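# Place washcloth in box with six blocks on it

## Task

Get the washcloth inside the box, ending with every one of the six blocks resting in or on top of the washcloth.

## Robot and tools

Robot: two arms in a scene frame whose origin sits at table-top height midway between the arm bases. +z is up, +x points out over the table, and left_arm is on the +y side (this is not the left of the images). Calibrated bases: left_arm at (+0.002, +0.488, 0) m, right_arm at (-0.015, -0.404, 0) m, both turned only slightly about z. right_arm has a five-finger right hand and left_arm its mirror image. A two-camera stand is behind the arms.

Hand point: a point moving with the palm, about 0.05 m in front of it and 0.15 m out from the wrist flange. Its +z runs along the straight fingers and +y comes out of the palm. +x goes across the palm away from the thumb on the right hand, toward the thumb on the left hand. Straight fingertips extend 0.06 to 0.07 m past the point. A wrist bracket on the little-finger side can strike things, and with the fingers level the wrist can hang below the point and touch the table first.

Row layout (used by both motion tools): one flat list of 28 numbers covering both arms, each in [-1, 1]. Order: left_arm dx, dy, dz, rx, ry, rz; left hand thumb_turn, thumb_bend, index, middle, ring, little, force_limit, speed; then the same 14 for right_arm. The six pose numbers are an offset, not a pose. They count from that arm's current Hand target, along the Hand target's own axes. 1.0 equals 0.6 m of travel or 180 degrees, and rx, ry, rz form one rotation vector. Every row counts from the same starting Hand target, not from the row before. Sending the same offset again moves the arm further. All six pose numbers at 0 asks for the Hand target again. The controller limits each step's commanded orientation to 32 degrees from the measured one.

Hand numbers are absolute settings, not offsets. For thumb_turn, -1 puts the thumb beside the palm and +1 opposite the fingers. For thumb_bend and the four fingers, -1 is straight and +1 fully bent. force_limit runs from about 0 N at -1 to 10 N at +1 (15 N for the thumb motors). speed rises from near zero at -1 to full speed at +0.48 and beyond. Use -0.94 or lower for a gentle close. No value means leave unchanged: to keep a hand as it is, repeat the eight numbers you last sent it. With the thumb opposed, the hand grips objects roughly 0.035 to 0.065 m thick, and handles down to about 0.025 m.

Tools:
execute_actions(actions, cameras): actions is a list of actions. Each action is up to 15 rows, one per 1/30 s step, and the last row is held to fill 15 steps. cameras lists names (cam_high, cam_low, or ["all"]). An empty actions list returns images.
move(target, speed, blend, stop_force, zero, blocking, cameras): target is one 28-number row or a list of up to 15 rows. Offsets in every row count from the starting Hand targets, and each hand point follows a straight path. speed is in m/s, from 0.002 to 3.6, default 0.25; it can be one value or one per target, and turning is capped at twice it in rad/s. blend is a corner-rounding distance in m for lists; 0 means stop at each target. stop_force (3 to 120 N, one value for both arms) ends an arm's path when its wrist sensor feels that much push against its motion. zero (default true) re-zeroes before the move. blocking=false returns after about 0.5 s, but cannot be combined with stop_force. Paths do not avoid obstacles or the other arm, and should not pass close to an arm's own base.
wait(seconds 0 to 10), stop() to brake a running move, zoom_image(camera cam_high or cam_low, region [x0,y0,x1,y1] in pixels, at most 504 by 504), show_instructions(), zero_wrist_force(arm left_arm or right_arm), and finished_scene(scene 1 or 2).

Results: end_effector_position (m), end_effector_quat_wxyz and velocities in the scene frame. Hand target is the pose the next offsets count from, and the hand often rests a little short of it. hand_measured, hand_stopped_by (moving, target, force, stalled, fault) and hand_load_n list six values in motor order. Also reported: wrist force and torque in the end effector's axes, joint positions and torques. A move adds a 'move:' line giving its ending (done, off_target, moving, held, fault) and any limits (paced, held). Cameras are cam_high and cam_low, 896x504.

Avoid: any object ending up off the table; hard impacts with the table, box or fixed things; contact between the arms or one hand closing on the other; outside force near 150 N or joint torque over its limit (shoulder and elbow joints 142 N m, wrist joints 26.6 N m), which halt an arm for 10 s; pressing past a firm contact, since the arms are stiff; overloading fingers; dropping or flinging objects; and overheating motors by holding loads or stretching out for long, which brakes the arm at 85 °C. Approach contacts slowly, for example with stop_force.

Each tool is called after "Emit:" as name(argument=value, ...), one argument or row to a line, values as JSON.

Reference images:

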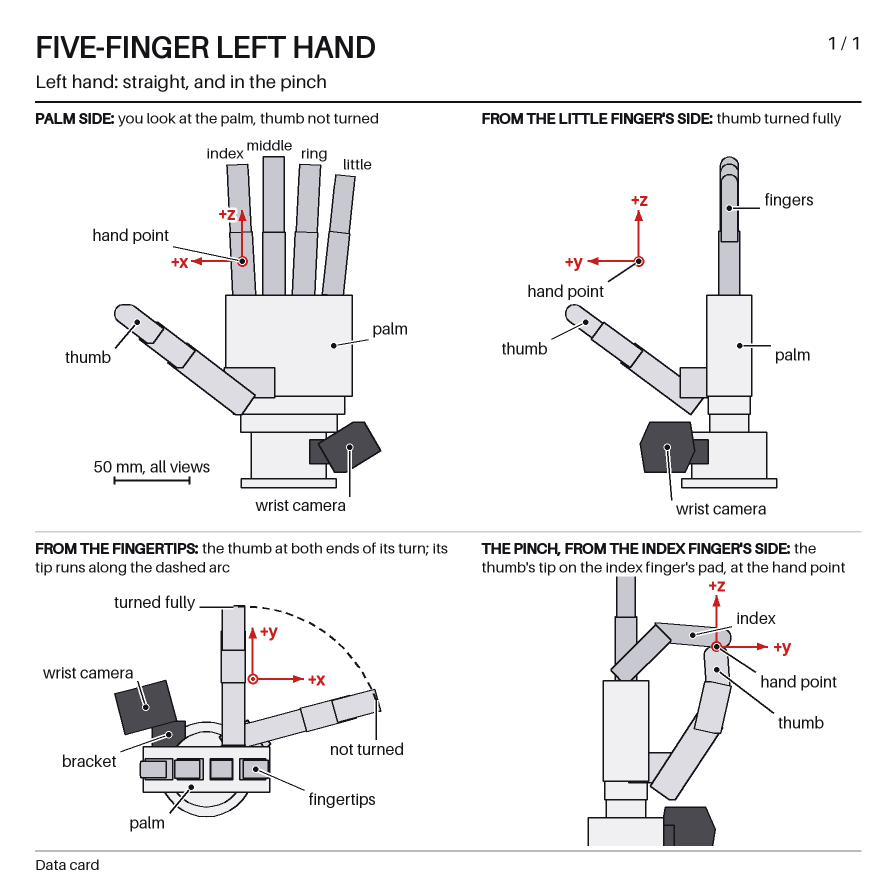

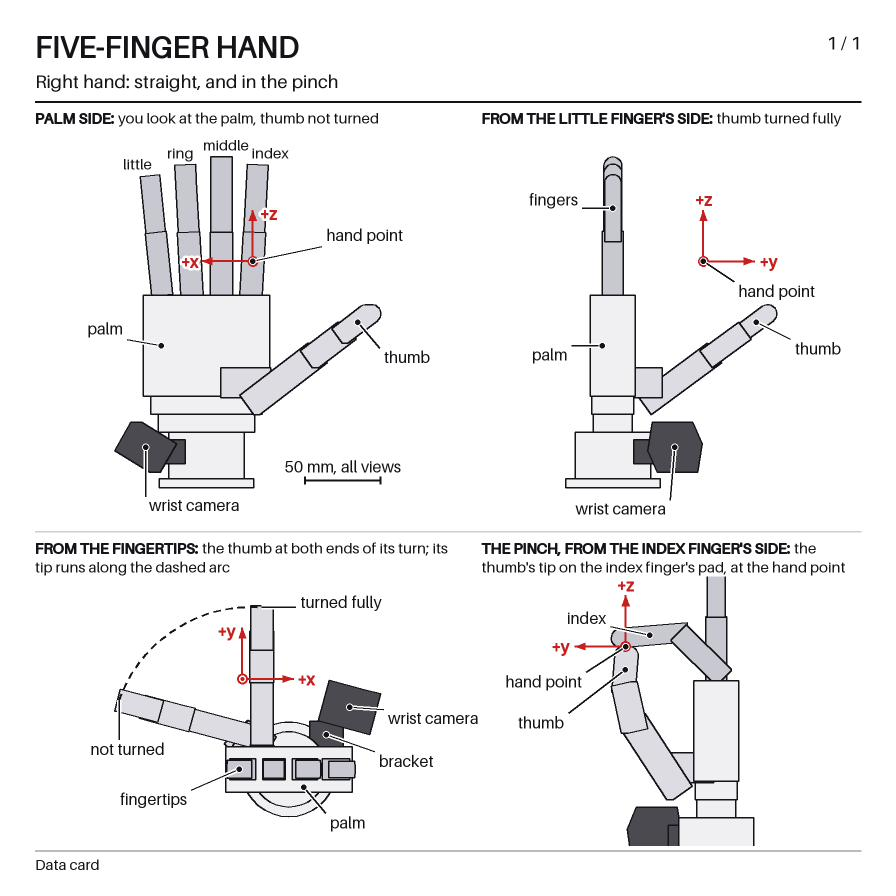

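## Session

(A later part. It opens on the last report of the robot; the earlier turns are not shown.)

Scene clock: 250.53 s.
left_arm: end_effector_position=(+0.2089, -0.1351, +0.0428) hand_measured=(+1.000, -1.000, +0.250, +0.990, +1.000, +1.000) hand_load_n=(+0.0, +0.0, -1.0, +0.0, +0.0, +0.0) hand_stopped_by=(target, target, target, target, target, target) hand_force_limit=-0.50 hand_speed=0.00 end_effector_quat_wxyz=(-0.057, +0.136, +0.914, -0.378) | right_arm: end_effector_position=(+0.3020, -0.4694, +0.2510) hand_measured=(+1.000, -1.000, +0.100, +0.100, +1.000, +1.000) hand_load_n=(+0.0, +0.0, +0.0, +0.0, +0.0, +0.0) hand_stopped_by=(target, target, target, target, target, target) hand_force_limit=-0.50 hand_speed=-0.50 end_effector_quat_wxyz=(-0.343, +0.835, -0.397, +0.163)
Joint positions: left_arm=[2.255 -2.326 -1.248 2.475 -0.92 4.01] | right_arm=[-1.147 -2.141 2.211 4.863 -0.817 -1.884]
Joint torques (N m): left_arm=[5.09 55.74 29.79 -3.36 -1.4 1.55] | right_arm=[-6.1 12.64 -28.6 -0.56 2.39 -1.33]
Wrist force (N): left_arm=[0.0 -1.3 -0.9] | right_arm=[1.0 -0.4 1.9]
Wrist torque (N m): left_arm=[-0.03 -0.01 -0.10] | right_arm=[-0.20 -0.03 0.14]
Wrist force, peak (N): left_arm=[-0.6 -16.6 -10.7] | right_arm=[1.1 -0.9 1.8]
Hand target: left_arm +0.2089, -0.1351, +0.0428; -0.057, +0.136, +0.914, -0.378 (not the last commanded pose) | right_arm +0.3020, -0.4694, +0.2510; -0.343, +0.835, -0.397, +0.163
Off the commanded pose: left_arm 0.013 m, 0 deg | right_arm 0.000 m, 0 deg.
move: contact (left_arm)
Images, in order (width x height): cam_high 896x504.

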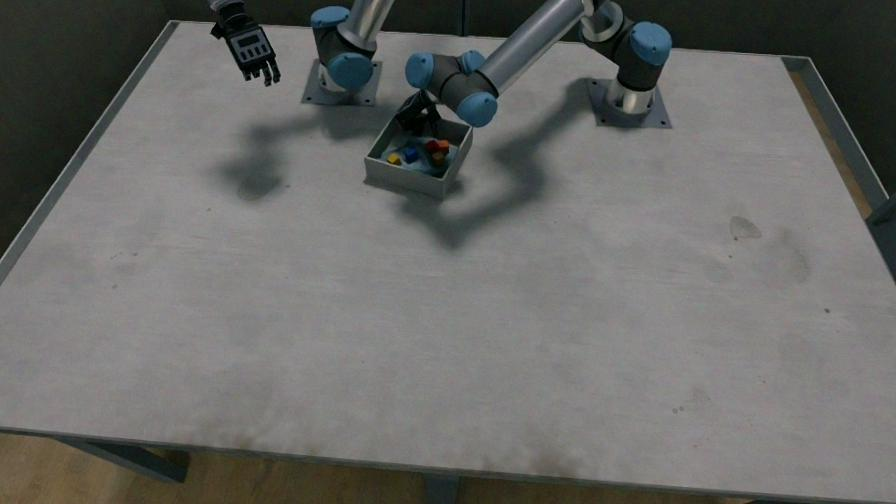

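Emit:
move(
  target=[-0.0070,0.0307,-0.0280,0,0,0,1,-1,0.25,0.99,1,1,-0.5,0,0,0,0,0,0,0,1,-1,0.1,0.1,1,1,-0.5,-0.5],
  speed=0.04,
  cameras=["cam_high"],
)

Emit:
zoom_image(
  camera="cam_high",
  region=[380, 90, 480, 190],
)

Scene clock: 253.70 s.
left_arm: end_effector_position=(+0.2201, -0.1125, +0.0417) hand_measured=(+1.000, -1.000, +0.250, +0.990, +1.000, +1.000) hand_load_n=(+0.0, +0.0, +0.0, +0.0, +0.0, +0.0) hand_stopped_by=(target, target, target, target, target, target) hand_force_limit=-0.50 hand_speed=0.00 end_effector_quat_wxyz=(-0.057, +0.136, +0.914, -0.378) | right_arm: end_effector_position=(+0.3020, -0.4694, +0.2510) hand_measured=(+1.000, -1.000, +0.100, +0.100, +1.000, +1.000) hand_load_n=(+0.0, +0.0, +0.0, +0.0, +0.0, +0.0) hand_stopped_by=(target, target, target, target, target, target) hand_force_limit=-0.50 hand_speed=-0.50 end_effector_quat_wxyz=(-0.343, +0.835, -0.397, +0.163)
Joint positions: left_arm=[2.298 -2.301 -1.303 2.477 -0.901 4.058] | right_arm=[-1.147 -2.141 2.211 4.863 -0.817 -1.884]
Joint torques (N m): left_arm=[7.09 55.77 3.83 -3.16 3.5 1.88] | right_arm=[-6.22 12.83 -28.46 -0.61 2.36 -1.33]
Wrist force (N): left_arm=[0.5 -0.4 -0.2] | right_arm=[1.0 -0.6 1.8]
Wrist torque (N m): left_arm=[-0.05 -0.06 -0.08] | right_arm=[-0.22 -0.04 0.13]
Wrist force, peak (N): left_arm=[2.5 -8.9 -9.5] | right_arm=[1.2 -0.4 1.9]
Hand target: left_arm +0.2201, -0.1125, +0.0417; -0.057, +0.136, +0.914, -0.378 | right_arm +0.3020, -0.4694, +0.2510; -0.343, +0.835, -0.397, +0.163
Off the commanded pose: left_arm 0.000 m, 0 deg | right_arm 0.000 m, 0 deg.
move: done
Images, in order (width x height): cam_high 896x504.

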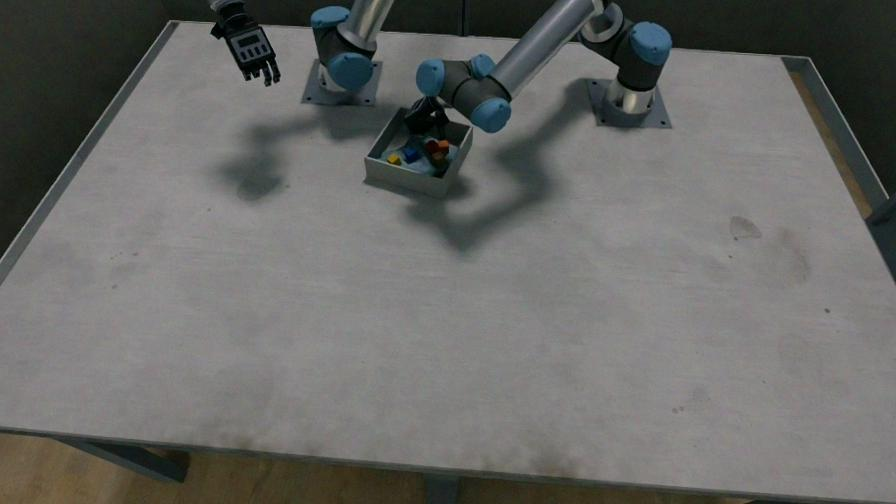

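Scaled by 5.040 from the camera's 896x504 image, which has a finer 1280x720 frame.

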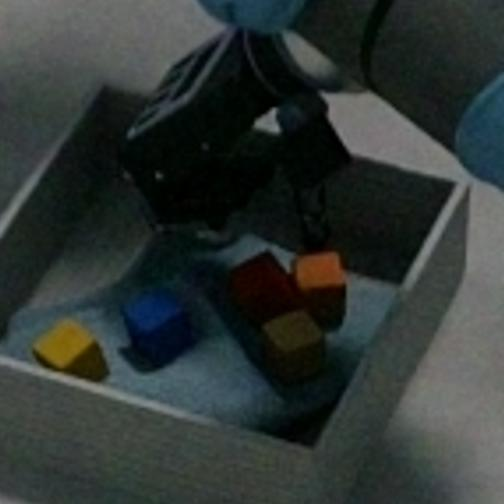

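Emit:
move(
  target=[0,-0.059,-0.059,0,0,0,1,-1,0.25,0.99,1,1,-0.5,0,0,0,0,0,0,0,1,-1,0.1,0.1,1,1,-0.5,-0.5],
  speed=0.2,
  cameras=["cam_high"],
)

Emit:
zoom_image(
  camera="cam_high",
  region=[380, 90, 480, 190],
)

Scene clock: 255.07 s.
left_arm: end_effector_position=(+0.2201, -0.1126, +0.0917) hand_measured=(+1.000, -1.000, +0.250, +0.990, +1.000, +1.000) hand_load_n=(+0.5, +0.0, +0.0, +0.0, +0.0, +0.0) hand_stopped_by=(target, target, target, target, target, target) hand_force_limit=-0.50 hand_speed=0.00 end_effector_quat_wxyz=(-0.057, +0.136, +0.914, -0.378) | right_arm: end_effector_position=(+0.3020, -0.4694, +0.2510) hand_measured=(+1.000, -1.000, +0.100, +0.100, +1.000, +1.000) hand_load_n=(+0.0, +0.0, +0.0, +0.0, +0.0, +0.0) hand_stopped_by=(target, target, target, target, target, target) hand_force_limit=-0.50 hand_speed=-0.50 end_effector_quat_wxyz=(-0.343, +0.835, -0.397, +0.163)
Joint positions: left_arm=[2.298 -2.252 -1.251 2.375 -0.901 4.058] | right_arm=[-1.147 -2.141 2.211 4.863 -0.817 -1.884]
Joint torques (N m): left_arm=[1.42 54.66 31.6 -3.56 1.6 1.75] | right_arm=[-5.97 12.62 -28.67 -0.67 2.35 -1.3]
Wrist force (N): left_arm=[0.6 -0.5 -0.2] | right_arm=[1.0 -0.5 1.5]
Wrist torque (N m): left_arm=[-0.05 -0.08 -0.06] | right_arm=[-0.19 -0.02 0.14]
Wrist force, peak (N): left_arm=[0.4 -1.2 -0.3] | right_arm=[1.0 -0.7 1.9]
Hand target: left_arm +0.2202, -0.1126, +0.0917; -0.057, +0.136, +0.914, -0.378 | right_arm +0.3020, -0.4694, +0.2510; -0.343, +0.835, -0.397, +0.163
Off the commanded pose: left_arm 0.000 m, 0 deg | right_arm 0.000 m, 0 deg.
move: done
Images, in order (width x height): cam_high 896x504.

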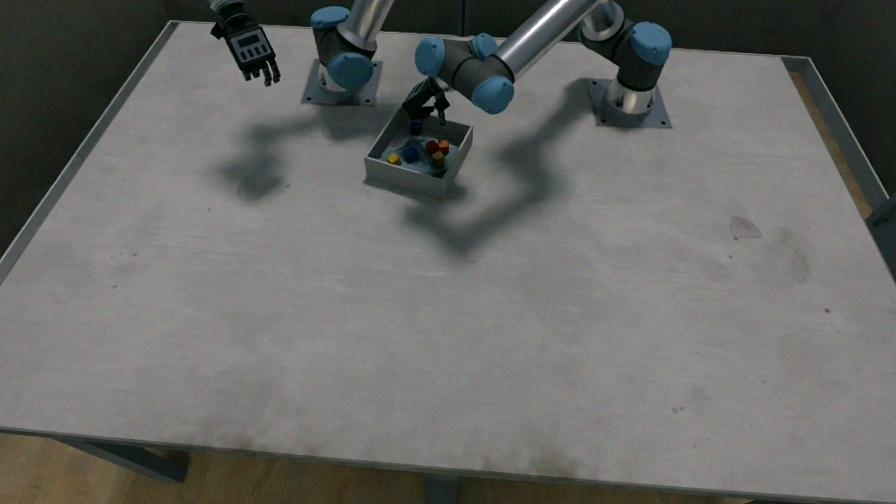

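Scaled by 5.040 from the camera's 896x504 image, which has a finer 1280x720 frame.

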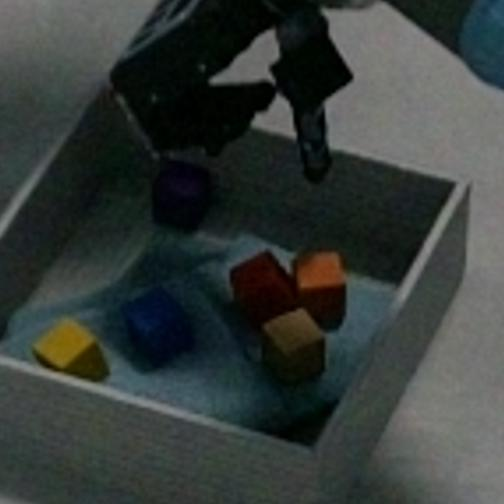

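Emit:
move(
  target=[0.0047,-0.0539,-0.0592,-0.25,0,0,1,-1,-1,0.99,1,1,-0.5,0,0,0,0,0,0,0,1,-1,0.1,0.1,1,1,-0.5,-0.5],
  speed=0.3,
  cameras=["cam_high"],
)

Emit:
zoom_image(
  camera="cam_high",
  region=[380, 90, 480, 190],
)

Scene clock: 262.27 s.
left_arm: end_effector_position=(+0.2177, -0.1086, +0.1394) hand_measured=(+1.000, -1.000, -1.000, +0.990, +1.000, +1.000) hand_load_n=(+0.0, +0.0, +0.0, +0.0, +0.0, +0.0) hand_stopped_by=(target, target, target, target, target, target) hand_force_limit=-0.50 hand_speed=0.00 end_effector_quat_wxyz=(+0.003, +0.147, +0.989, -0.007) | right_arm: end_effector_position=(+0.3020, -0.4694, +0.2510) hand_measured=(+1.000, -1.000, +0.100, +0.100, +1.000, +1.000) hand_load_n=(+0.0, +0.0, +0.0, +0.0, +0.0, +0.0) hand_stopped_by=(target, target, target, target, target, target) hand_force_limit=-0.50 hand_speed=-0.50 end_effector_quat_wxyz=(-0.343, +0.835, -0.397, +0.163)
Joint positions: left_arm=[2.043 -2.84 -0.035 1.319 -1.568 3.961] | right_arm=[-1.147 -2.141 2.211 4.863 -0.817 -1.884]
Joint torques (N m): left_arm=[4.51 46.32 31.25 -4.3 -0.44 1.36] | right_arm=[-5.67 12.56 -28.35 -0.66 2.34 -1.26]
Wrist force (N): left_arm=[0.5 -0.8 -0.9] | right_arm=[1.1 -0.7 1.7]
Wrist torque (N m): left_arm=[-0.10 -0.08 -0.02] | right_arm=[-0.23 -0.05 0.14]
Wrist force, peak (N): left_arm=[0.4 -1.2 -0.8] | right_arm=[1.3 -0.5 1.9]
Hand target: left_arm +0.2182, -0.1097, +0.1397; -0.001, +0.147, +0.989, +0.001 | right_arm +0.3020, -0.4694, +0.2510; -0.343, +0.835, -0.397, +0.163
Off the commanded pose: left_arm 0.001 m, 1 deg | right_arm 0.000 m, 0 deg.
elbow stopped short (left arm): the move would have taken joint 3 (elbow) straighter than the controller allows.
move: done
Images, in order (width x height): cam_high 896x504.

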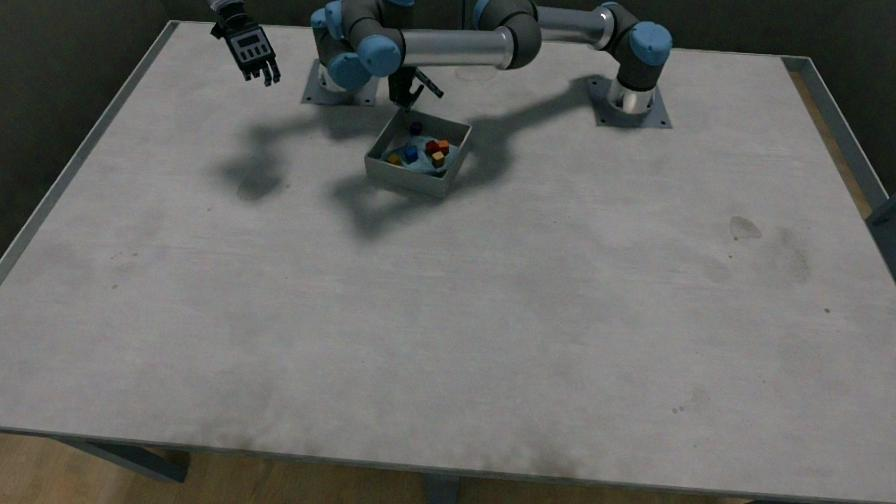

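Scaled by 5.040 from the camera's 896x504 image, which has a finer 1280x720 frame.

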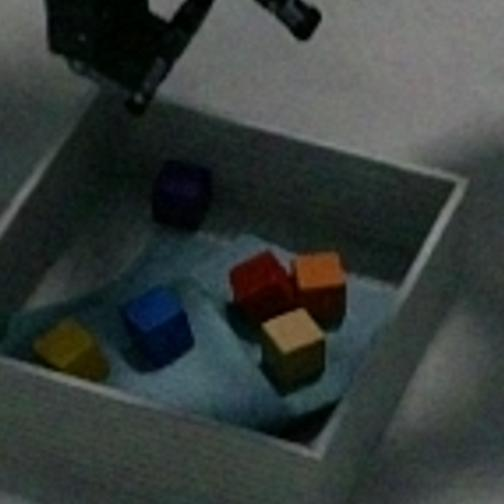

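Emit:
move(
  target=[0.0017,-0.0058,0.1033,0,0,0,1,-1,-1,0.99,1,1,-0.5,0,0,0,0,0,0,0,1,-1,0.1,0.1,1,1,-0.5,-0.5],
  speed=0.1,
  stop_force=5,
  cameras=["cam_high"],
)

Emit:
zoom_image(
  camera="cam_high",
  region=[380, 90, 480, 190],
)

Scene clock: 265.30 s.
left_arm: end_effector_position=(+0.2161, -0.1126, +0.0777) hand_measured=(+1.000, -1.000, -1.000, +0.990, +1.000, +1.000) hand_load_n=(+0.0, +0.0, +0.0, +0.0, +0.0, +0.0) hand_stopped_by=(target, target, target, target, target, target) hand_force_limit=-0.50 hand_speed=0.00 end_effector_quat_wxyz=(-0.001, +0.147, +0.989, +0.001) | right_arm: end_effector_position=(+0.3020, -0.4694, +0.2510) hand_measured=(+1.000, -1.000, +0.100, +0.100, +1.000, +1.000) hand_load_n=(+0.0, +0.0, +0.0, +0.0, +0.5, +0.0) hand_stopped_by=(target, target, target, target, target, target) hand_force_limit=-0.50 hand_speed=-0.50 end_effector_quat_wxyz=(-0.343, +0.835, -0.397, +0.163)
Joint positions: left_arm=[2.037 -2.799 -0.285 1.512 -1.571 3.955] | right_arm=[-1.147 -2.141 2.211 4.863 -0.817 -1.884]
Joint torques (N m): left_arm=[5.43 68.46 5.14 0 2.6 1.56] | right_arm=[-6.31 12.5 -28.01 -0.83 2.33 -1.28]
Wrist force (N): left_arm=[0.2 -1.1 -0.5] | right_arm=[0.9 -0.5 1.6]
Wrist torque (N m): left_arm=[-0.18 -0.05 -0.04] | right_arm=[-0.19 0.00 0.13]
Wrist force, peak (N): left_arm=[0.5 -0.7 -1.5] | right_arm=[1.0 -0.6 1.8]
Hand target: left_arm +0.2161, -0.1126, +0.0777; -0.001, +0.147, +0.989, +0.001 | right_arm +0.3020, -0.4694, +0.2510; -0.343, +0.835, -0.397, +0.163
Off the commanded pose: left_arm 0.000 m, 0 deg | right_arm 0.000 m, 0 deg.
move: done
Images, in order (width x height): cam_high 896x504.

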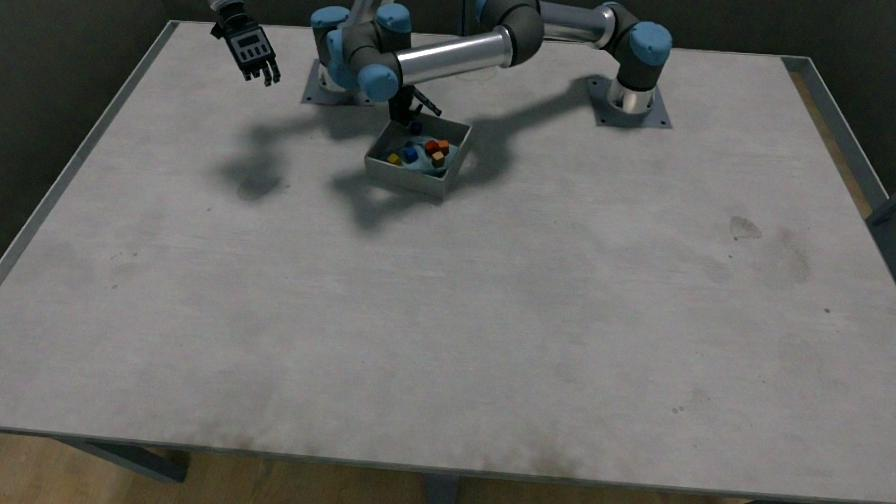

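Scaled by 5.040 from the camera's 896x504 image, which has a finer 1280x720 frame.

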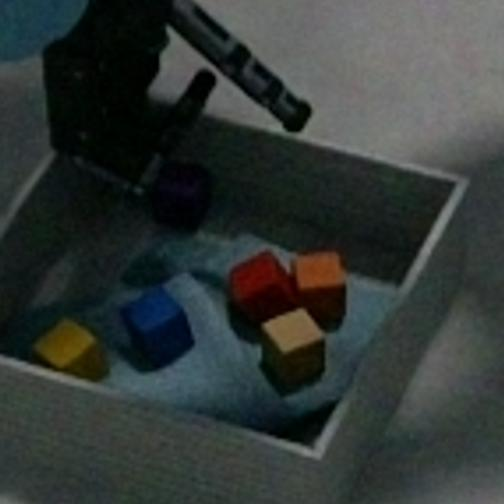

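Emit:
move(
  target=[0,0.07,0,0,0,0,1,-1,-1,0.99,1,1,-0.5,0,0,0,0,0,0,0,1,-1,0.1,0.1,1,1,-0.5,-0.5],
  speed=0.07,
  stop_force=8,
  cameras=["cam_high"],
)

Emit:
zoom_image(
  camera="cam_high",
  region=[380, 90, 480, 190],
)

Scene clock: 269.20 s.
left_arm: end_effector_position=(+0.2284, -0.0724, +0.0778) hand_measured=(+1.000, -1.000, -1.000, +0.990, +1.000, +1.000) hand_load_n=(+0.0, +0.0, +0.0, +0.0, +0.0, +0.0) hand_stopped_by=(target, target, target, target, target, target) hand_force_limit=-0.50 hand_speed=0.00 end_effector_quat_wxyz=(-0.001, +0.147, +0.989, +0.001) | right_arm: end_effector_position=(+0.3020, -0.4694, +0.2510) hand_measured=(+1.000, -1.000, +0.100, +0.100, +1.000, +1.000) hand_load_n=(+0.0, +0.0, +0.0, +0.0, +0.0, +0.0) hand_stopped_by=(target, target, target, target, target, target) hand_force_limit=-0.50 hand_speed=-0.50 end_effector_quat_wxyz=(-0.343, +0.835, -0.397, +0.163)
Joint positions: left_arm=[2.083 -2.619 -0.643 1.689 -1.571 4.001] | right_arm=[-1.147 -2.141 2.211 4.863 -0.817 -1.884]
Joint torques (N m): left_arm=[6.84 65.04 5.18 0.06 2.54 1.77] | right_arm=[-5.31 12.76 -28.18 -0.88 2.29 -1.22]
Wrist force (N): left_arm=[0.4 -1.0 -0.7] | right_arm=[1.2 -0.4 1.7]
Wrist torque (N m): left_arm=[-0.17 -0.09 -0.14] | right_arm=[-0.19 -0.05 0.15]
Wrist force, peak (N): left_arm=[0.4 -1.6 -0.7] | right_arm=[1.1 -0.8 1.9]
Hand target: left_arm +0.2284, -0.0724, +0.0778; -0.001, +0.147, +0.989, +0.001 | right_arm +0.3020, -0.4694, +0.2510; -0.343, +0.835, -0.397, +0.163
Off the commanded pose: left_arm 0.000 m, 0 deg | right_arm 0.000 m, 0 deg.
move: done
Images, in order (width x height): cam_high 896x504.

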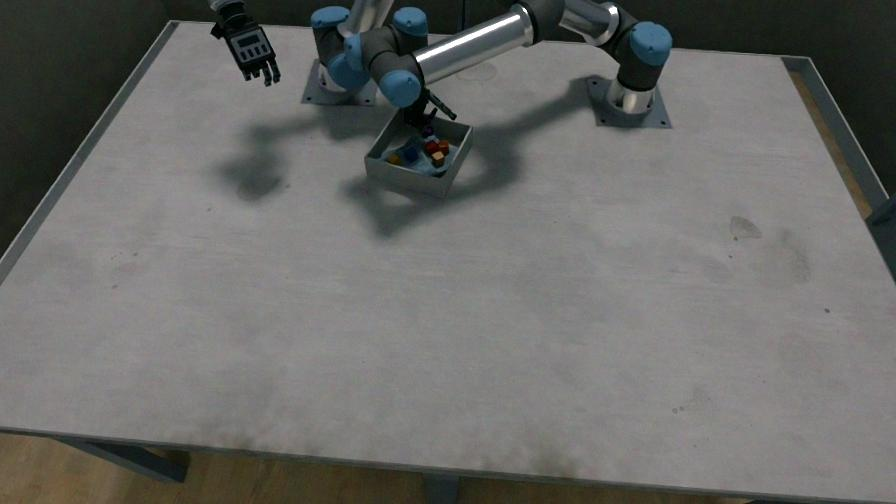

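Scaled by 5.040 from the camera's 896x504 image, which has a finer 1280x720 frame.

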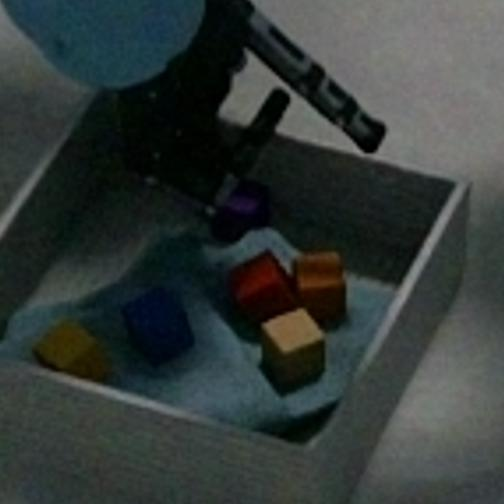

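Emit:
move(
  target=[
    [0,0.01,-0.07,0,0,0,1,-1,-1,0.99,1,1,-0.5,0,0,0,0,0,0,0,1,-1,0.1,0.1,1,1,-0.5,-0.5],
    [0,0.01,-0.085,0.25,0,0,0.8,-1,0,0.99,1,1,-0.5,0,0,0,0,0,0,0,1,-1,0.1,0.1,1,1,-0.5,-0.5],
  ],
  speed=0.3,
  blend=0.02,
  cameras=["cam_high"],
)

Emit:
zoom_image(
  camera="cam_high",
  region=[390, 100, 470, 180],
)

Scene clock: 273.10 s.
left_arm: end_effector_position=(+0.2301, -0.0668, +0.1288) hand_measured=(+0.800, -1.000, +0.000, +0.990, +1.000, +1.000) hand_load_n=(+0.0, +0.0, +0.0, +0.0, +0.5, -0.5) hand_stopped_by=(target, target, target, target, target, target) hand_force_limit=-0.50 hand_speed=0.00 end_effector_quat_wxyz=(-0.057, +0.136, +0.914, -0.378) | right_arm: end_effector_position=(+0.3020, -0.4694, +0.2510) hand_measured=(+1.000, -1.000, +0.100, +0.100, +1.000, +1.000) hand_load_n=(+0.0, +0.0, +0.0, +0.0, +0.0, +0.0) hand_stopped_by=(target, target, target, target, target, target) hand_force_limit=-0.50 hand_speed=-0.50 end_effector_quat_wxyz=(-0.343, +0.835, -0.397, +0.163)
Joint positions: left_arm=[2.374 -2.151 -1.333 2.299 -0.87 4.149] | right_arm=[-1.147 -2.141 2.211 4.863 -0.817 -1.884]
Joint torques (N m): left_arm=[6.55 50.88 5.71 0.48 3.39 -1.99] | right_arm=[-5.44 12.16 -27.97 -0.93 2.27 -1.26]
Wrist force (N): left_arm=[0.5 -0.5 -0.2] | right_arm=[1.0 -0.4 1.5]
Wrist torque (N m): left_arm=[-0.06 -0.06 0.01] | right_arm=[-0.18 -0.03 0.14]
Wrist force, peak (N): left_arm=[0.3 -1.4 -1.8] | right_arm=[1.0 -0.5 1.9]
Hand target: left_arm +0.2302, -0.0668, +0.1288; -0.057, +0.136, +0.914, -0.378 | right_arm +0.3020, -0.4694, +0.2510; -0.343, +0.835, -0.397, +0.163
Off the commanded pose: left_arm 0.000 m, 0 deg | right_arm 0.000 m, 0 deg.
move: done
Images, in order (width x height): cam_high 896x504.

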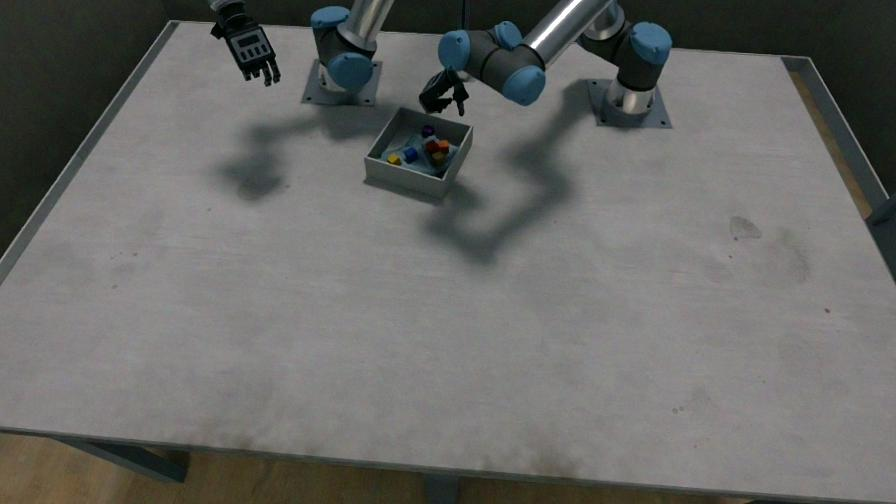

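Scaled by 6.300 from the camera's 896x504 image, which has a finer 1280x720 frame.

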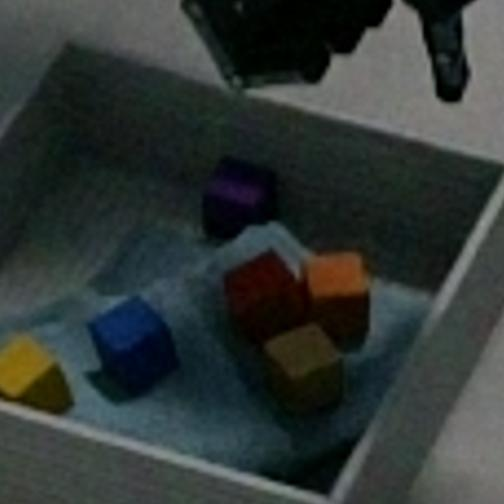

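Emit:
zoom_image(
  camera="cam_high",
  region=[408, 112, 448, 152],
)

Scaled by 12.600 from the camera's 896x504 image, which has a finer 1280x720 frame.

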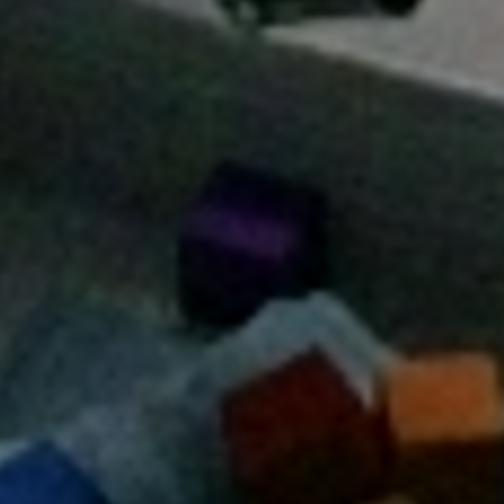

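Emit:
move(
  target=[0.0003,-0.0258,0.1178,0,0,0,0.9,-1,0,0.99,1,1,-0.5,0,0,0,0,0,0,0,1,-1,0.1,0.1,1,1,-0.5,-0.5],
  speed=0.25,
  cameras=["cam_high"],
)

Emit:
zoom_image(
  camera="cam_high",
  region=[390, 90, 460, 160],
)

Scene clock: 276.30 s.
left_arm: end_effector_position=(+0.2122, -0.1249, +0.0897) hand_measured=(+0.900, -1.000, +0.000, +0.990, +1.000, +1.000) hand_load_n=(+0.0, +0.0, +0.0, +0.0, +0.0, +0.0) hand_stopped_by=(target, target, target, target, target, target) hand_force_limit=-0.50 hand_speed=0.00 end_effector_quat_wxyz=(-0.057, +0.136, +0.914, -0.378) | right_arm: end_effector_position=(+0.3020, -0.4694, +0.2510) hand_measured=(+1.000, -1.000, +0.100, +0.100, +1.000, +1.000) hand_load_n=(+0.0, -0.5, +0.0, +0.0, +0.0, +0.0) hand_stopped_by=(target, target, target, target, target, target) hand_force_limit=-0.50 hand_speed=-0.50 end_effector_quat_wxyz=(-0.343, +0.835, -0.397, +0.163)
Joint positions: left_arm=[2.272 -2.266 -1.227 2.384 -0.912 4.029] | right_arm=[-1.147 -2.141 2.211 4.863 -0.817 -1.884]
Joint torques (N m): left_arm=[-6.34 33.21 31.48 0.72 -1.48 -1.92] | right_arm=[-5.66 12.51 -27.49 -0.83 2.14 -1.16]
Wrist force (N): left_arm=[0.4 -0.1 -0.2] | right_arm=[1.1 -0.4 1.6]
Wrist torque (N m): left_arm=[0.01 -0.05 0.00] | right_arm=[-0.19 -0.04 0.14]
Wrist force, peak (N): left_arm=[0.6 -0.2 -1.3] | right_arm=[1.2 -0.5 1.9]
Hand target: left_arm +0.2122, -0.1249, +0.0897; -0.057, +0.136, +0.914, -0.378 | right_arm +0.3020, -0.4694, +0.2510; -0.343, +0.835, -0.397, +0.163
Off the commanded pose: left_arm 0.000 m, 0 deg | right_arm 0.000 m, 0 deg.
move: done
Images, in order (width x height): cam_high 896x504.

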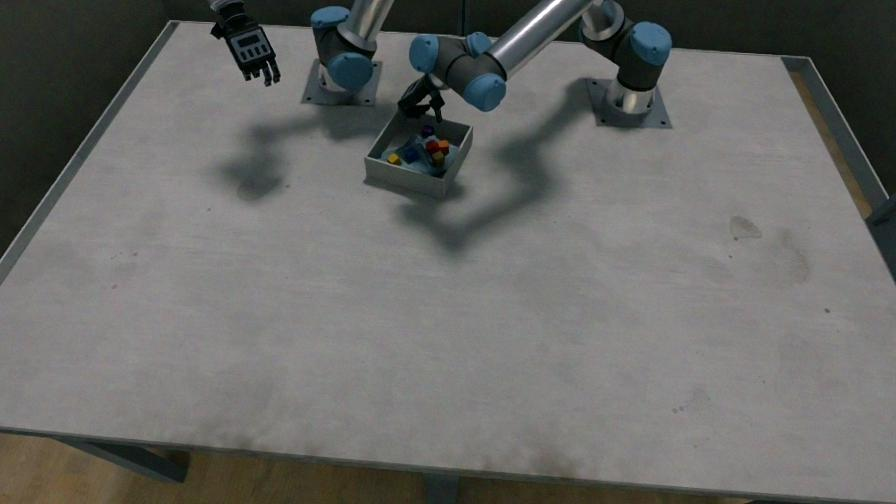

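Scaled by 7.200 from the camera's 896x504 image, which has a finer 1280x720 frame.

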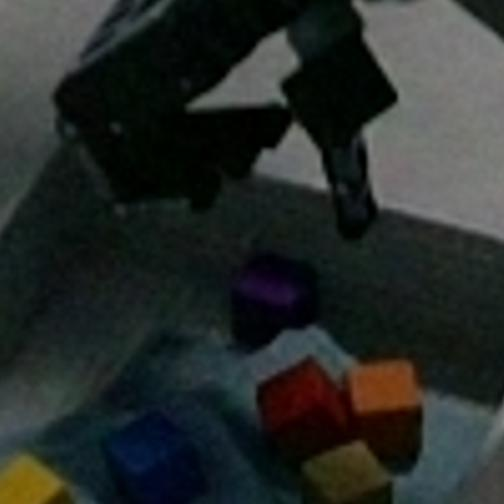

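Emit:
move(
  target=[0,0.0598,0.0762,0,0,0,0.9,-1,0,0.99,1,1,-0.5,0,0,0,0,0,0,0,1,-1,0.1,0.1,1,1,-0.5,-0.5],
  speed=0.07,
  stop_force=4,
  cameras=["cam_high"],
)

Emit:
zoom_image(
  camera="cam_high",
  region=[390, 90, 460, 160],
)

Scene clock: 279.67 s.
left_arm: end_effector_position=(+0.2101, -0.1315, +0.0320) hand_measured=(+0.900, -1.000, +0.000, +0.990, +1.000, +1.000) hand_load_n=(+0.0, +0.0, +0.0, +0.0, +0.0, +0.0) hand_stopped_by=(target, target, target, target, target, target) hand_force_limit=-0.50 hand_speed=0.00 end_effector_quat_wxyz=(-0.057, +0.136, +0.914, -0.378) | right_arm: end_effector_position=(+0.3020, -0.4694, +0.2510) hand_measured=(+1.000, -1.000, +0.100, +0.100, +1.000, +1.000) hand_load_n=(+0.0, +0.0, +0.0, +0.0, +0.0, +0.5) hand_stopped_by=(target, target, target, target, target, target) hand_force_limit=-0.50 hand_speed=-0.50 end_effector_quat_wxyz=(-0.343, +0.835, -0.397, +0.163)
Joint positions: left_arm=[2.261 -2.332 -1.267 2.498 -0.917 4.016] | right_arm=[-1.147 -2.141 2.211 4.863 -0.817 -1.884]
Joint torques (N m): left_arm=[-5.88 34.78 3.85 0.7 -1.48 -2.02] | right_arm=[-5.42 12.39 -27.66 -0.96 2.12 -1.07]
Wrist force (N): left_arm=[0.4 -0.3 -0.3] | right_arm=[1.0 -0.3 1.7]
Wrist torque (N m): left_arm=[-0.01 -0.04 -0.02] | right_arm=[-0.17 -0.03 0.14]
Wrist force, peak (N): left_arm=[0.3 -0.8 -0.8] | right_arm=[0.9 -0.7 2.0]
Hand target: left_arm +0.2101, -0.1315, +0.0320; -0.057, +0.136, +0.914, -0.378 | right_arm +0.3020, -0.4694, +0.2510; -0.343, +0.835, -0.397, +0.163
Off the commanded pose: left_arm 0.000 m, 0 deg | right_arm 0.000 m, 0 deg.
move: done
Images, in order (width x height): cam_high 896x504.

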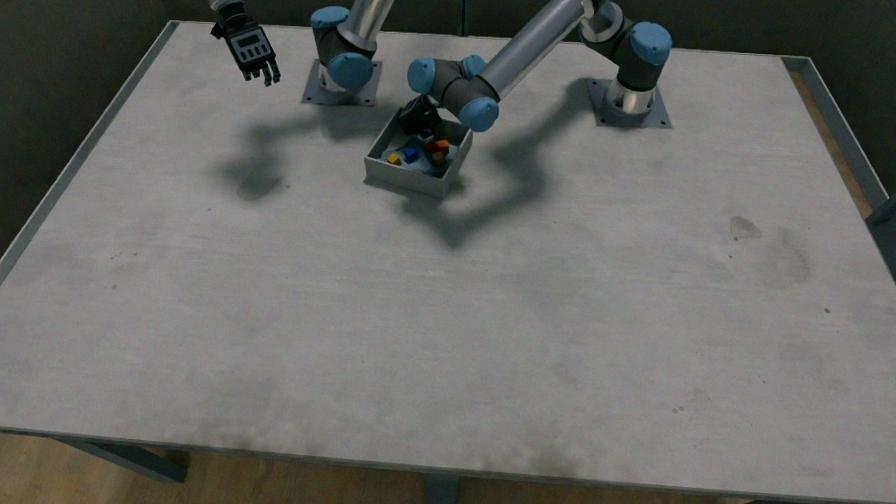

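Scaled by 7.200 from the camera's 896x504 image, which has a finer 1280x720 frame.

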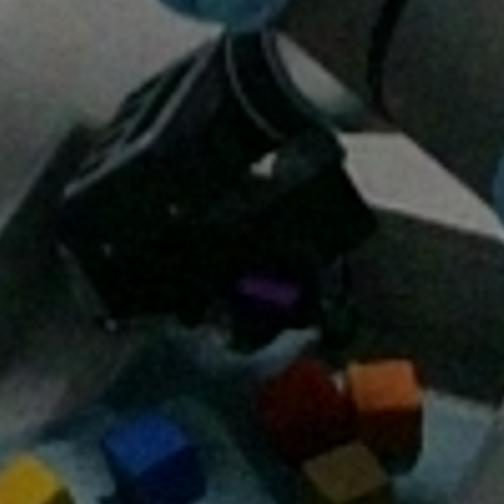

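Emit:
move(
  target=[0,0,0,0,0,0,0.9,0,0.45,0.99,1,1,-0.5,-0.8,0,0,0,0,0,0,1,-1,0.1,0.1,1,1,-0.5,-0.5],
  speed=0.07,
  cameras=["cam_high"],
)

Emit:
zoom_image(
  camera="cam_high",
  region=[390, 90, 460, 160],
)

Scene clock: 281.17 s.
left_arm: end_effector_position=(+0.2101, -0.1315, +0.0320) hand_measured=(+0.900, -0.804, +0.386, +0.990, +1.000, +1.000) hand_load_n=(-1.5, +4.5, +3.0, +0.0, +0.0, +0.0) hand_stopped_by=(target, force, force, target, target, target) hand_force_limit=-0.50 hand_speed=-0.80 end_effector_quat_wxyz=(-0.057, +0.136, +0.914, -0.378) | right_arm: end_effector_position=(+0.3020, -0.4694, +0.2510) hand_measured=(+1.000, -1.000, +0.100, +0.100, +1.000, +1.000) hand_load_n=(+0.0, +0.0, +0.0, +0.0, +0.0, +0.0) hand_stopped_by=(target, target, target, target, target, target) hand_force_limit=-0.50 hand_speed=-0.50 end_effector_quat_wxyz=(-0.343, +0.835, -0.397, +0.163)
Joint positions: left_arm=[2.261 -2.332 -1.267 2.498 -0.917 4.016] | right_arm=[-1.147 -2.141 2.211 4.863 -0.817 -1.884]
Joint torques (N m): left_arm=[-6.57 34.75 4.18 0.76 -1.36 -1.99] | right_arm=[-5.65 12.37 -27.44 -0.87 2.15 -1.15]
Wrist force (N): left_arm=[0.5 -0.1 0.1] | right_arm=[1.1 -0.3 1.8]
Wrist torque (N m): left_arm=[-0.02 -0.05 -0.01] | right_arm=[-0.18 -0.05 0.15]
Wrist force, peak (N): left_arm=[0.7 -0.4 -0.1] | right_arm=[0.9 -0.6 1.9]
Hand target: left_arm +0.2101, -0.1315, +0.0320; -0.057, +0.136, +0.914, -0.378 | right_arm +0.3020, -0.4694, +0.2510; -0.343, +0.835, -0.397, +0.163
Off the commanded pose: left_arm 0.000 m, 0 deg | right_arm 0.000 m, 0 deg.
move: done
Images, in order (width x height): cam_high 896x504.

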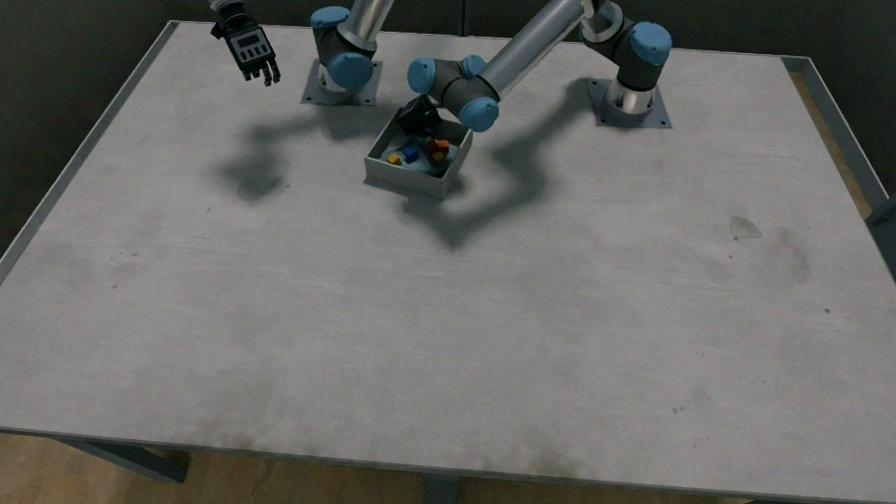

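Scaled by 7.200 from the camera's 896x504 image, which has a finer 1280x720 frame.

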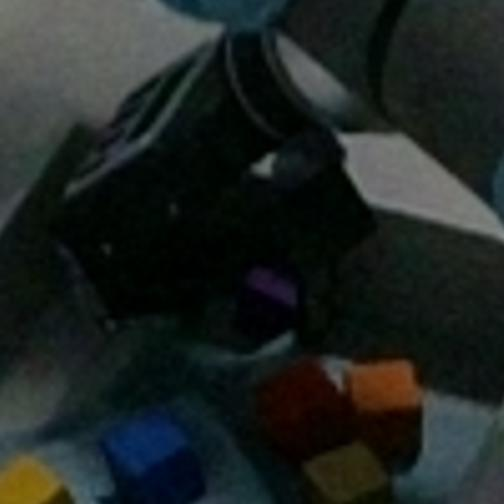

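Emit:
move(
  target=[0,-0.1178,-0.1178,0,0,0,0.9,0,0.45,0.99,1,1,-0.5,-0.8,0,0,0,0,0,0,1,-1,0.1,0.1,1,1,-0.5,-0.5],
  speed=0.12,
  cameras=["cam_high"],
)

Emit:
zoom_image(
  camera="cam_high",
  region=[370, 80, 490, 200],
)

Scene clock: 283.03 s.
left_arm: end_effector_position=(+0.2102, -0.1317, +0.1319) hand_measured=(+0.900, -0.804, +0.386, +0.990, +1.000, +1.000) hand_load_n=(-1.0, +4.5, +3.0, +0.0, +0.0, +0.0) hand_stopped_by=(target, force, force, target, target, target) hand_force_limit=-0.50 hand_speed=-0.80 end_effector_quat_wxyz=(-0.057, +0.136, +0.914, -0.378) | right_arm: end_effector_position=(+0.3020, -0.4694, +0.2510) hand_measured=(+1.000, -1.000, +0.100, +0.100, +1.000, +1.000) hand_load_n=(+0.0, +0.0, +0.0, +0.0, +0.0, +0.0) hand_stopped_by=(target, target, target, target, target, target) hand_force_limit=-0.50 hand_speed=-0.50 end_effector_quat_wxyz=(-0.343, +0.835, -0.397, +0.163)
Joint positions: left_arm=[2.261 -2.245 -1.148 2.292 -0.917 4.016] | right_arm=[-1.147 -2.141 2.211 4.863 -0.817 -1.884]
Joint torques (N m): left_arm=[4.84 55.51 32.2 -3.48 -1.19 1.75] | right_arm=[-4.46 12.57 -27.68 -1.01 2.18 -1.08]
Wrist force (N): left_arm=[0.6 0.0 -0.1] | right_arm=[0.9 -0.5 1.7]
Wrist torque (N m): left_arm=[0.02 -0.09 -0.06] | right_arm=[-0.21 -0.01 0.13]
Wrist force, peak (N): left_arm=[0.3 0.6 1.1] | right_arm=[1.0 -0.7 1.9]
Hand target: left_arm +0.2102, -0.1317, +0.1319; -0.057, +0.136, +0.914, -0.378 | right_arm +0.3020, -0.4694, +0.2510; -0.343, +0.835, -0.397, +0.163
Off the commanded pose: left_arm 0.000 m, 0 deg | right_arm 0.000 m, 0 deg.
move: done
Images, in order (width x height): cam_high 896x504.

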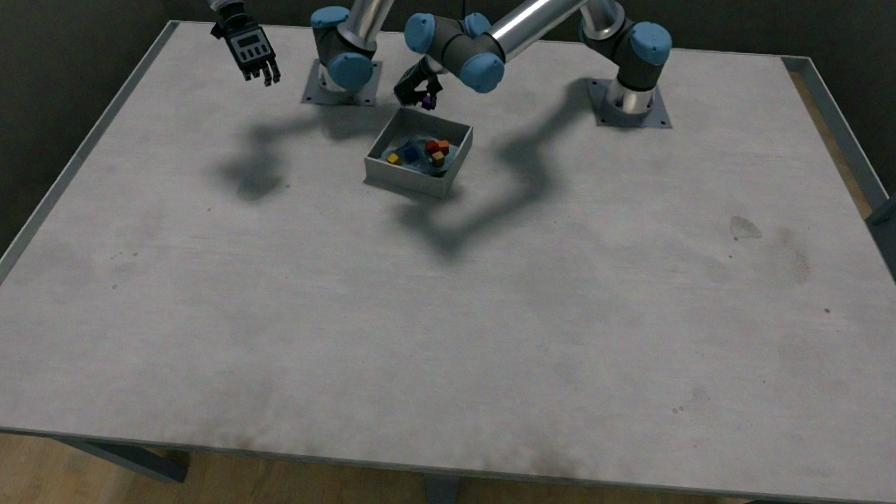

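Scaled by 4.200 from the camera's 896x504 image, which has a finer 1280x720 frame.

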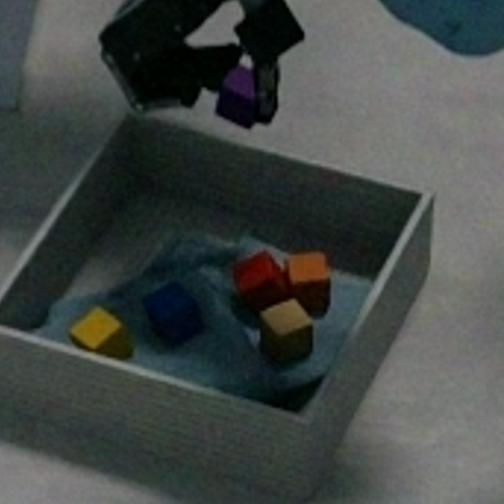

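Emit:
move(
  target=[-0.2162,0.0685,-0.0518,0,-0.3221,-0.3221,0.9,0,0.45,0.99,1,1,-0.5,-0.8,0,0,0,0,0,0,1,-1,0.1,0.1,1,1,-0.5,-0.5],
  speed=0.4,
  cameras=["cam_high"],
)

Emit:
zoom_image(
  camera="cam_high",
  region=[370, 80, 490, 200],
)

Scene clock: 287.90 s.
left_arm: end_effector_position=(+0.3492, -0.1206, +0.1248) hand_measured=(+0.900, -0.804, +0.386, +0.990, +1.000, +1.000) hand_load_n=(-1.0, +4.5, +3.0, +0.5, +0.0, +0.0) hand_stopped_by=(target, force, force, target, target, target) hand_force_limit=-0.50 hand_speed=-0.80 end_effector_quat_wxyz=(+0.206, -0.497, +0.779, -0.322) | right_arm: end_effector_position=(+0.3020, -0.4694, +0.2510) hand_measured=(+1.000, -1.000, +0.100, +0.100, +1.000, +1.000) hand_load_n=(+0.0, +0.0, +0.0, +0.0, +0.5, +0.0) hand_stopped_by=(target, target, target, target, target, target) hand_force_limit=-0.50 hand_speed=-0.50 end_effector_quat_wxyz=(-0.343, +0.835, -0.397, +0.163)
Joint positions: left_arm=[2.18 -2.211 -1.169 2.535 -1.9 2.794] | right_arm=[-1.147 -2.141 2.211 4.863 -0.817 -1.884]
Joint torques (N m): left_arm=[-6.75 33.29 33.98 -2.74 -2.63 -1.92] | right_arm=[-5.02 12.09 -27.43 -1.02 2.08 -0.99]
Wrist force (N): left_arm=[0.3 -0.4 -0.4] | right_arm=[1.0 -0.3 1.6]
Wrist torque (N m): left_arm=[-0.04 -0.04 -0.04] | right_arm=[-0.16 -0.02 0.14]
Wrist force, peak (N): left_arm=[0.8 -0.6 -0.2] | right_arm=[1.1 -0.7 2.0]
Hand target: left_arm +0.3492, -0.1206, +0.1248; +0.206, -0.497, +0.779, -0.322 | right_arm +0.3020, -0.4694, +0.2510; -0.343, +0.835, -0.397, +0.163
Off the commanded pose: left_arm 0.000 m, 0 deg | right_arm 0.000 m, 0 deg.
move: done
Images, in order (width x height): cam_high 896x504.

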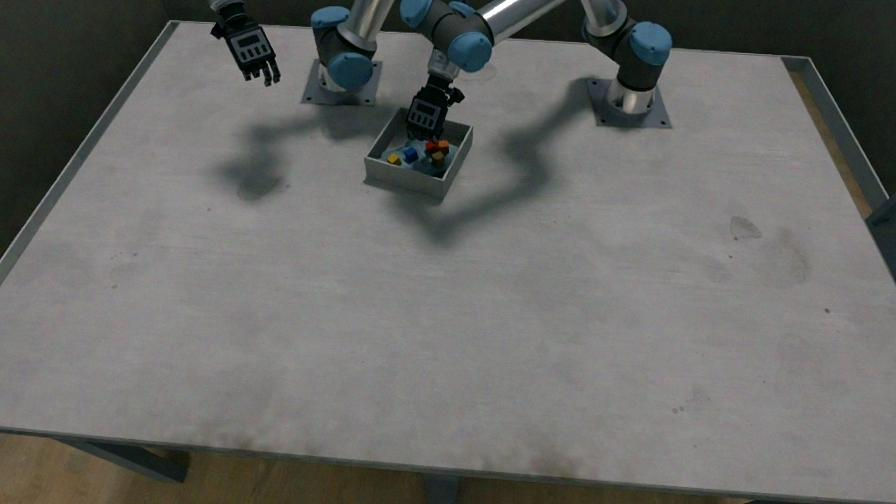

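Scaled by 4.200 from the camera's 896x504 image, which has a finer 1280x720 frame.

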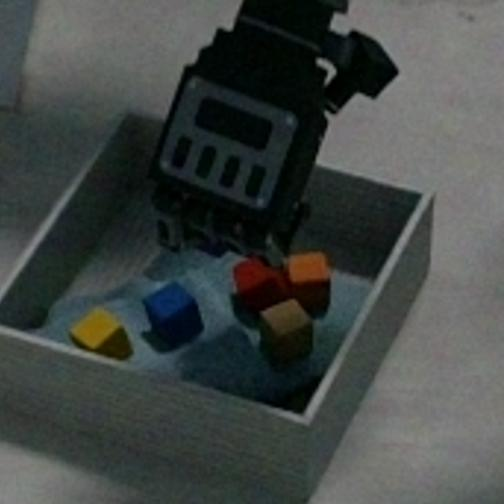

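Emit:
zoom_image(
  camera="cam_high",
  region=[395, 115, 445, 165],
)

Scaled by 10.080 from the camera's 896x504 image, which has a finer 1280x720 frame.

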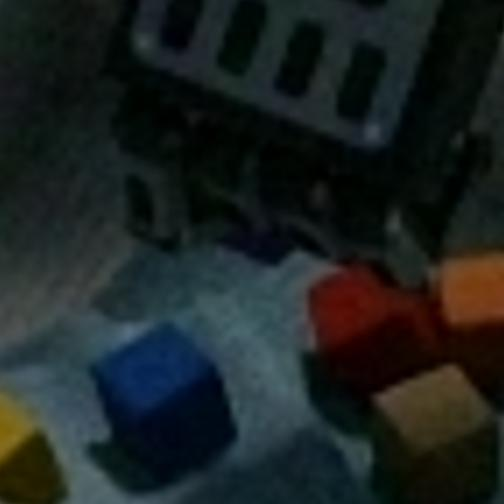

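Emit:
move(
  target=[-0.0073,0.1057,0.1113,0,0,0,0.9,0,0.45,0.99,1,1,-0.5,-0.8,0,0,0,0,0,0,1,-1,0.1,0.1,1,1,-0.5,-0.5],
  speed=0.06,
  stop_force=4,
  cameras=["cam_high"],
)

Emit:
zoom_image(
  camera="cam_high",
  region=[390, 110, 460, 180],
)

Scene clock: 291.80 s.
left_arm: end_effector_position=(+0.3526, -0.1177, +0.0435) hand_measured=(+0.900, -0.804, +0.386, +0.990, +1.000, +1.000) hand_load_n=(-1.5, +5.5, +3.0, +0.0, +0.0, +0.0) hand_stopped_by=(target, force, force, target, target, target) hand_force_limit=-0.50 hand_speed=-0.80 end_effector_quat_wxyz=(+0.206, -0.497, +0.779, -0.322) | right_arm: end_effector_position=(+0.3020, -0.4694, +0.2510) hand_measured=(+1.000, -1.000, +0.100, +0.100, +1.000, +1.000) hand_load_n=(+0.0, +0.0, +0.0, +0.0, +0.0, +0.0) hand_stopped_by=(target, target, target, target, target, target) hand_force_limit=-0.50 hand_speed=-0.50 end_effector_quat_wxyz=(-0.343, +0.835, -0.397, +0.163)
Joint positions: left_arm=[2.188 -2.273 -1.281 2.711 -1.895 2.8] | right_arm=[-1.147 -2.141 2.211 4.863 -0.817 -1.884]
Joint torques (N m): left_arm=[-6.66 55.32 30.73 -2.81 -1.9 -2.02] | right_arm=[-5 12.22 -27.13 -1.03 2 -1.02]
Wrist force (N): left_arm=[-0.4 -1.1 -0.6] | right_arm=[1.0 -0.5 1.4]
Wrist torque (N m): left_arm=[-0.10 0.00 -0.12] | right_arm=[-0.18 -0.02 0.14]
Wrist force, peak (N): left_arm=[-1.2 -4.4 -2.8] | right_arm=[1.3 -0.4 1.7]
Hand target: left_arm +0.3526, -0.1177, +0.0435; +0.206, -0.497, +0.779, -0.322 (not the last commanded pose) | right_arm +0.3020, -0.4694, +0.2510; -0.343, +0.835, -0.397, +0.163
Off the commanded pose: left_arm 0.011 m, 0 deg | right_arm 0.000 m, 0 deg.
move: contact (left_arm)
Images, in order (width x height): cam_high 896x504.

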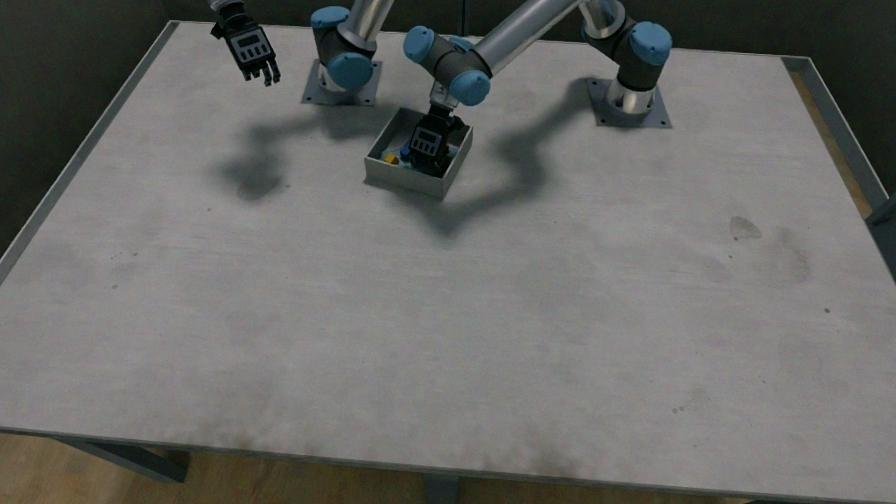

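Scaled by 7.200 from the camera's 896x504 image, which has a finer 1280x720 frame.

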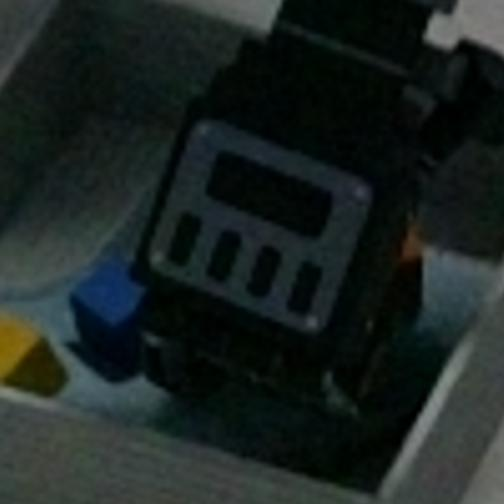

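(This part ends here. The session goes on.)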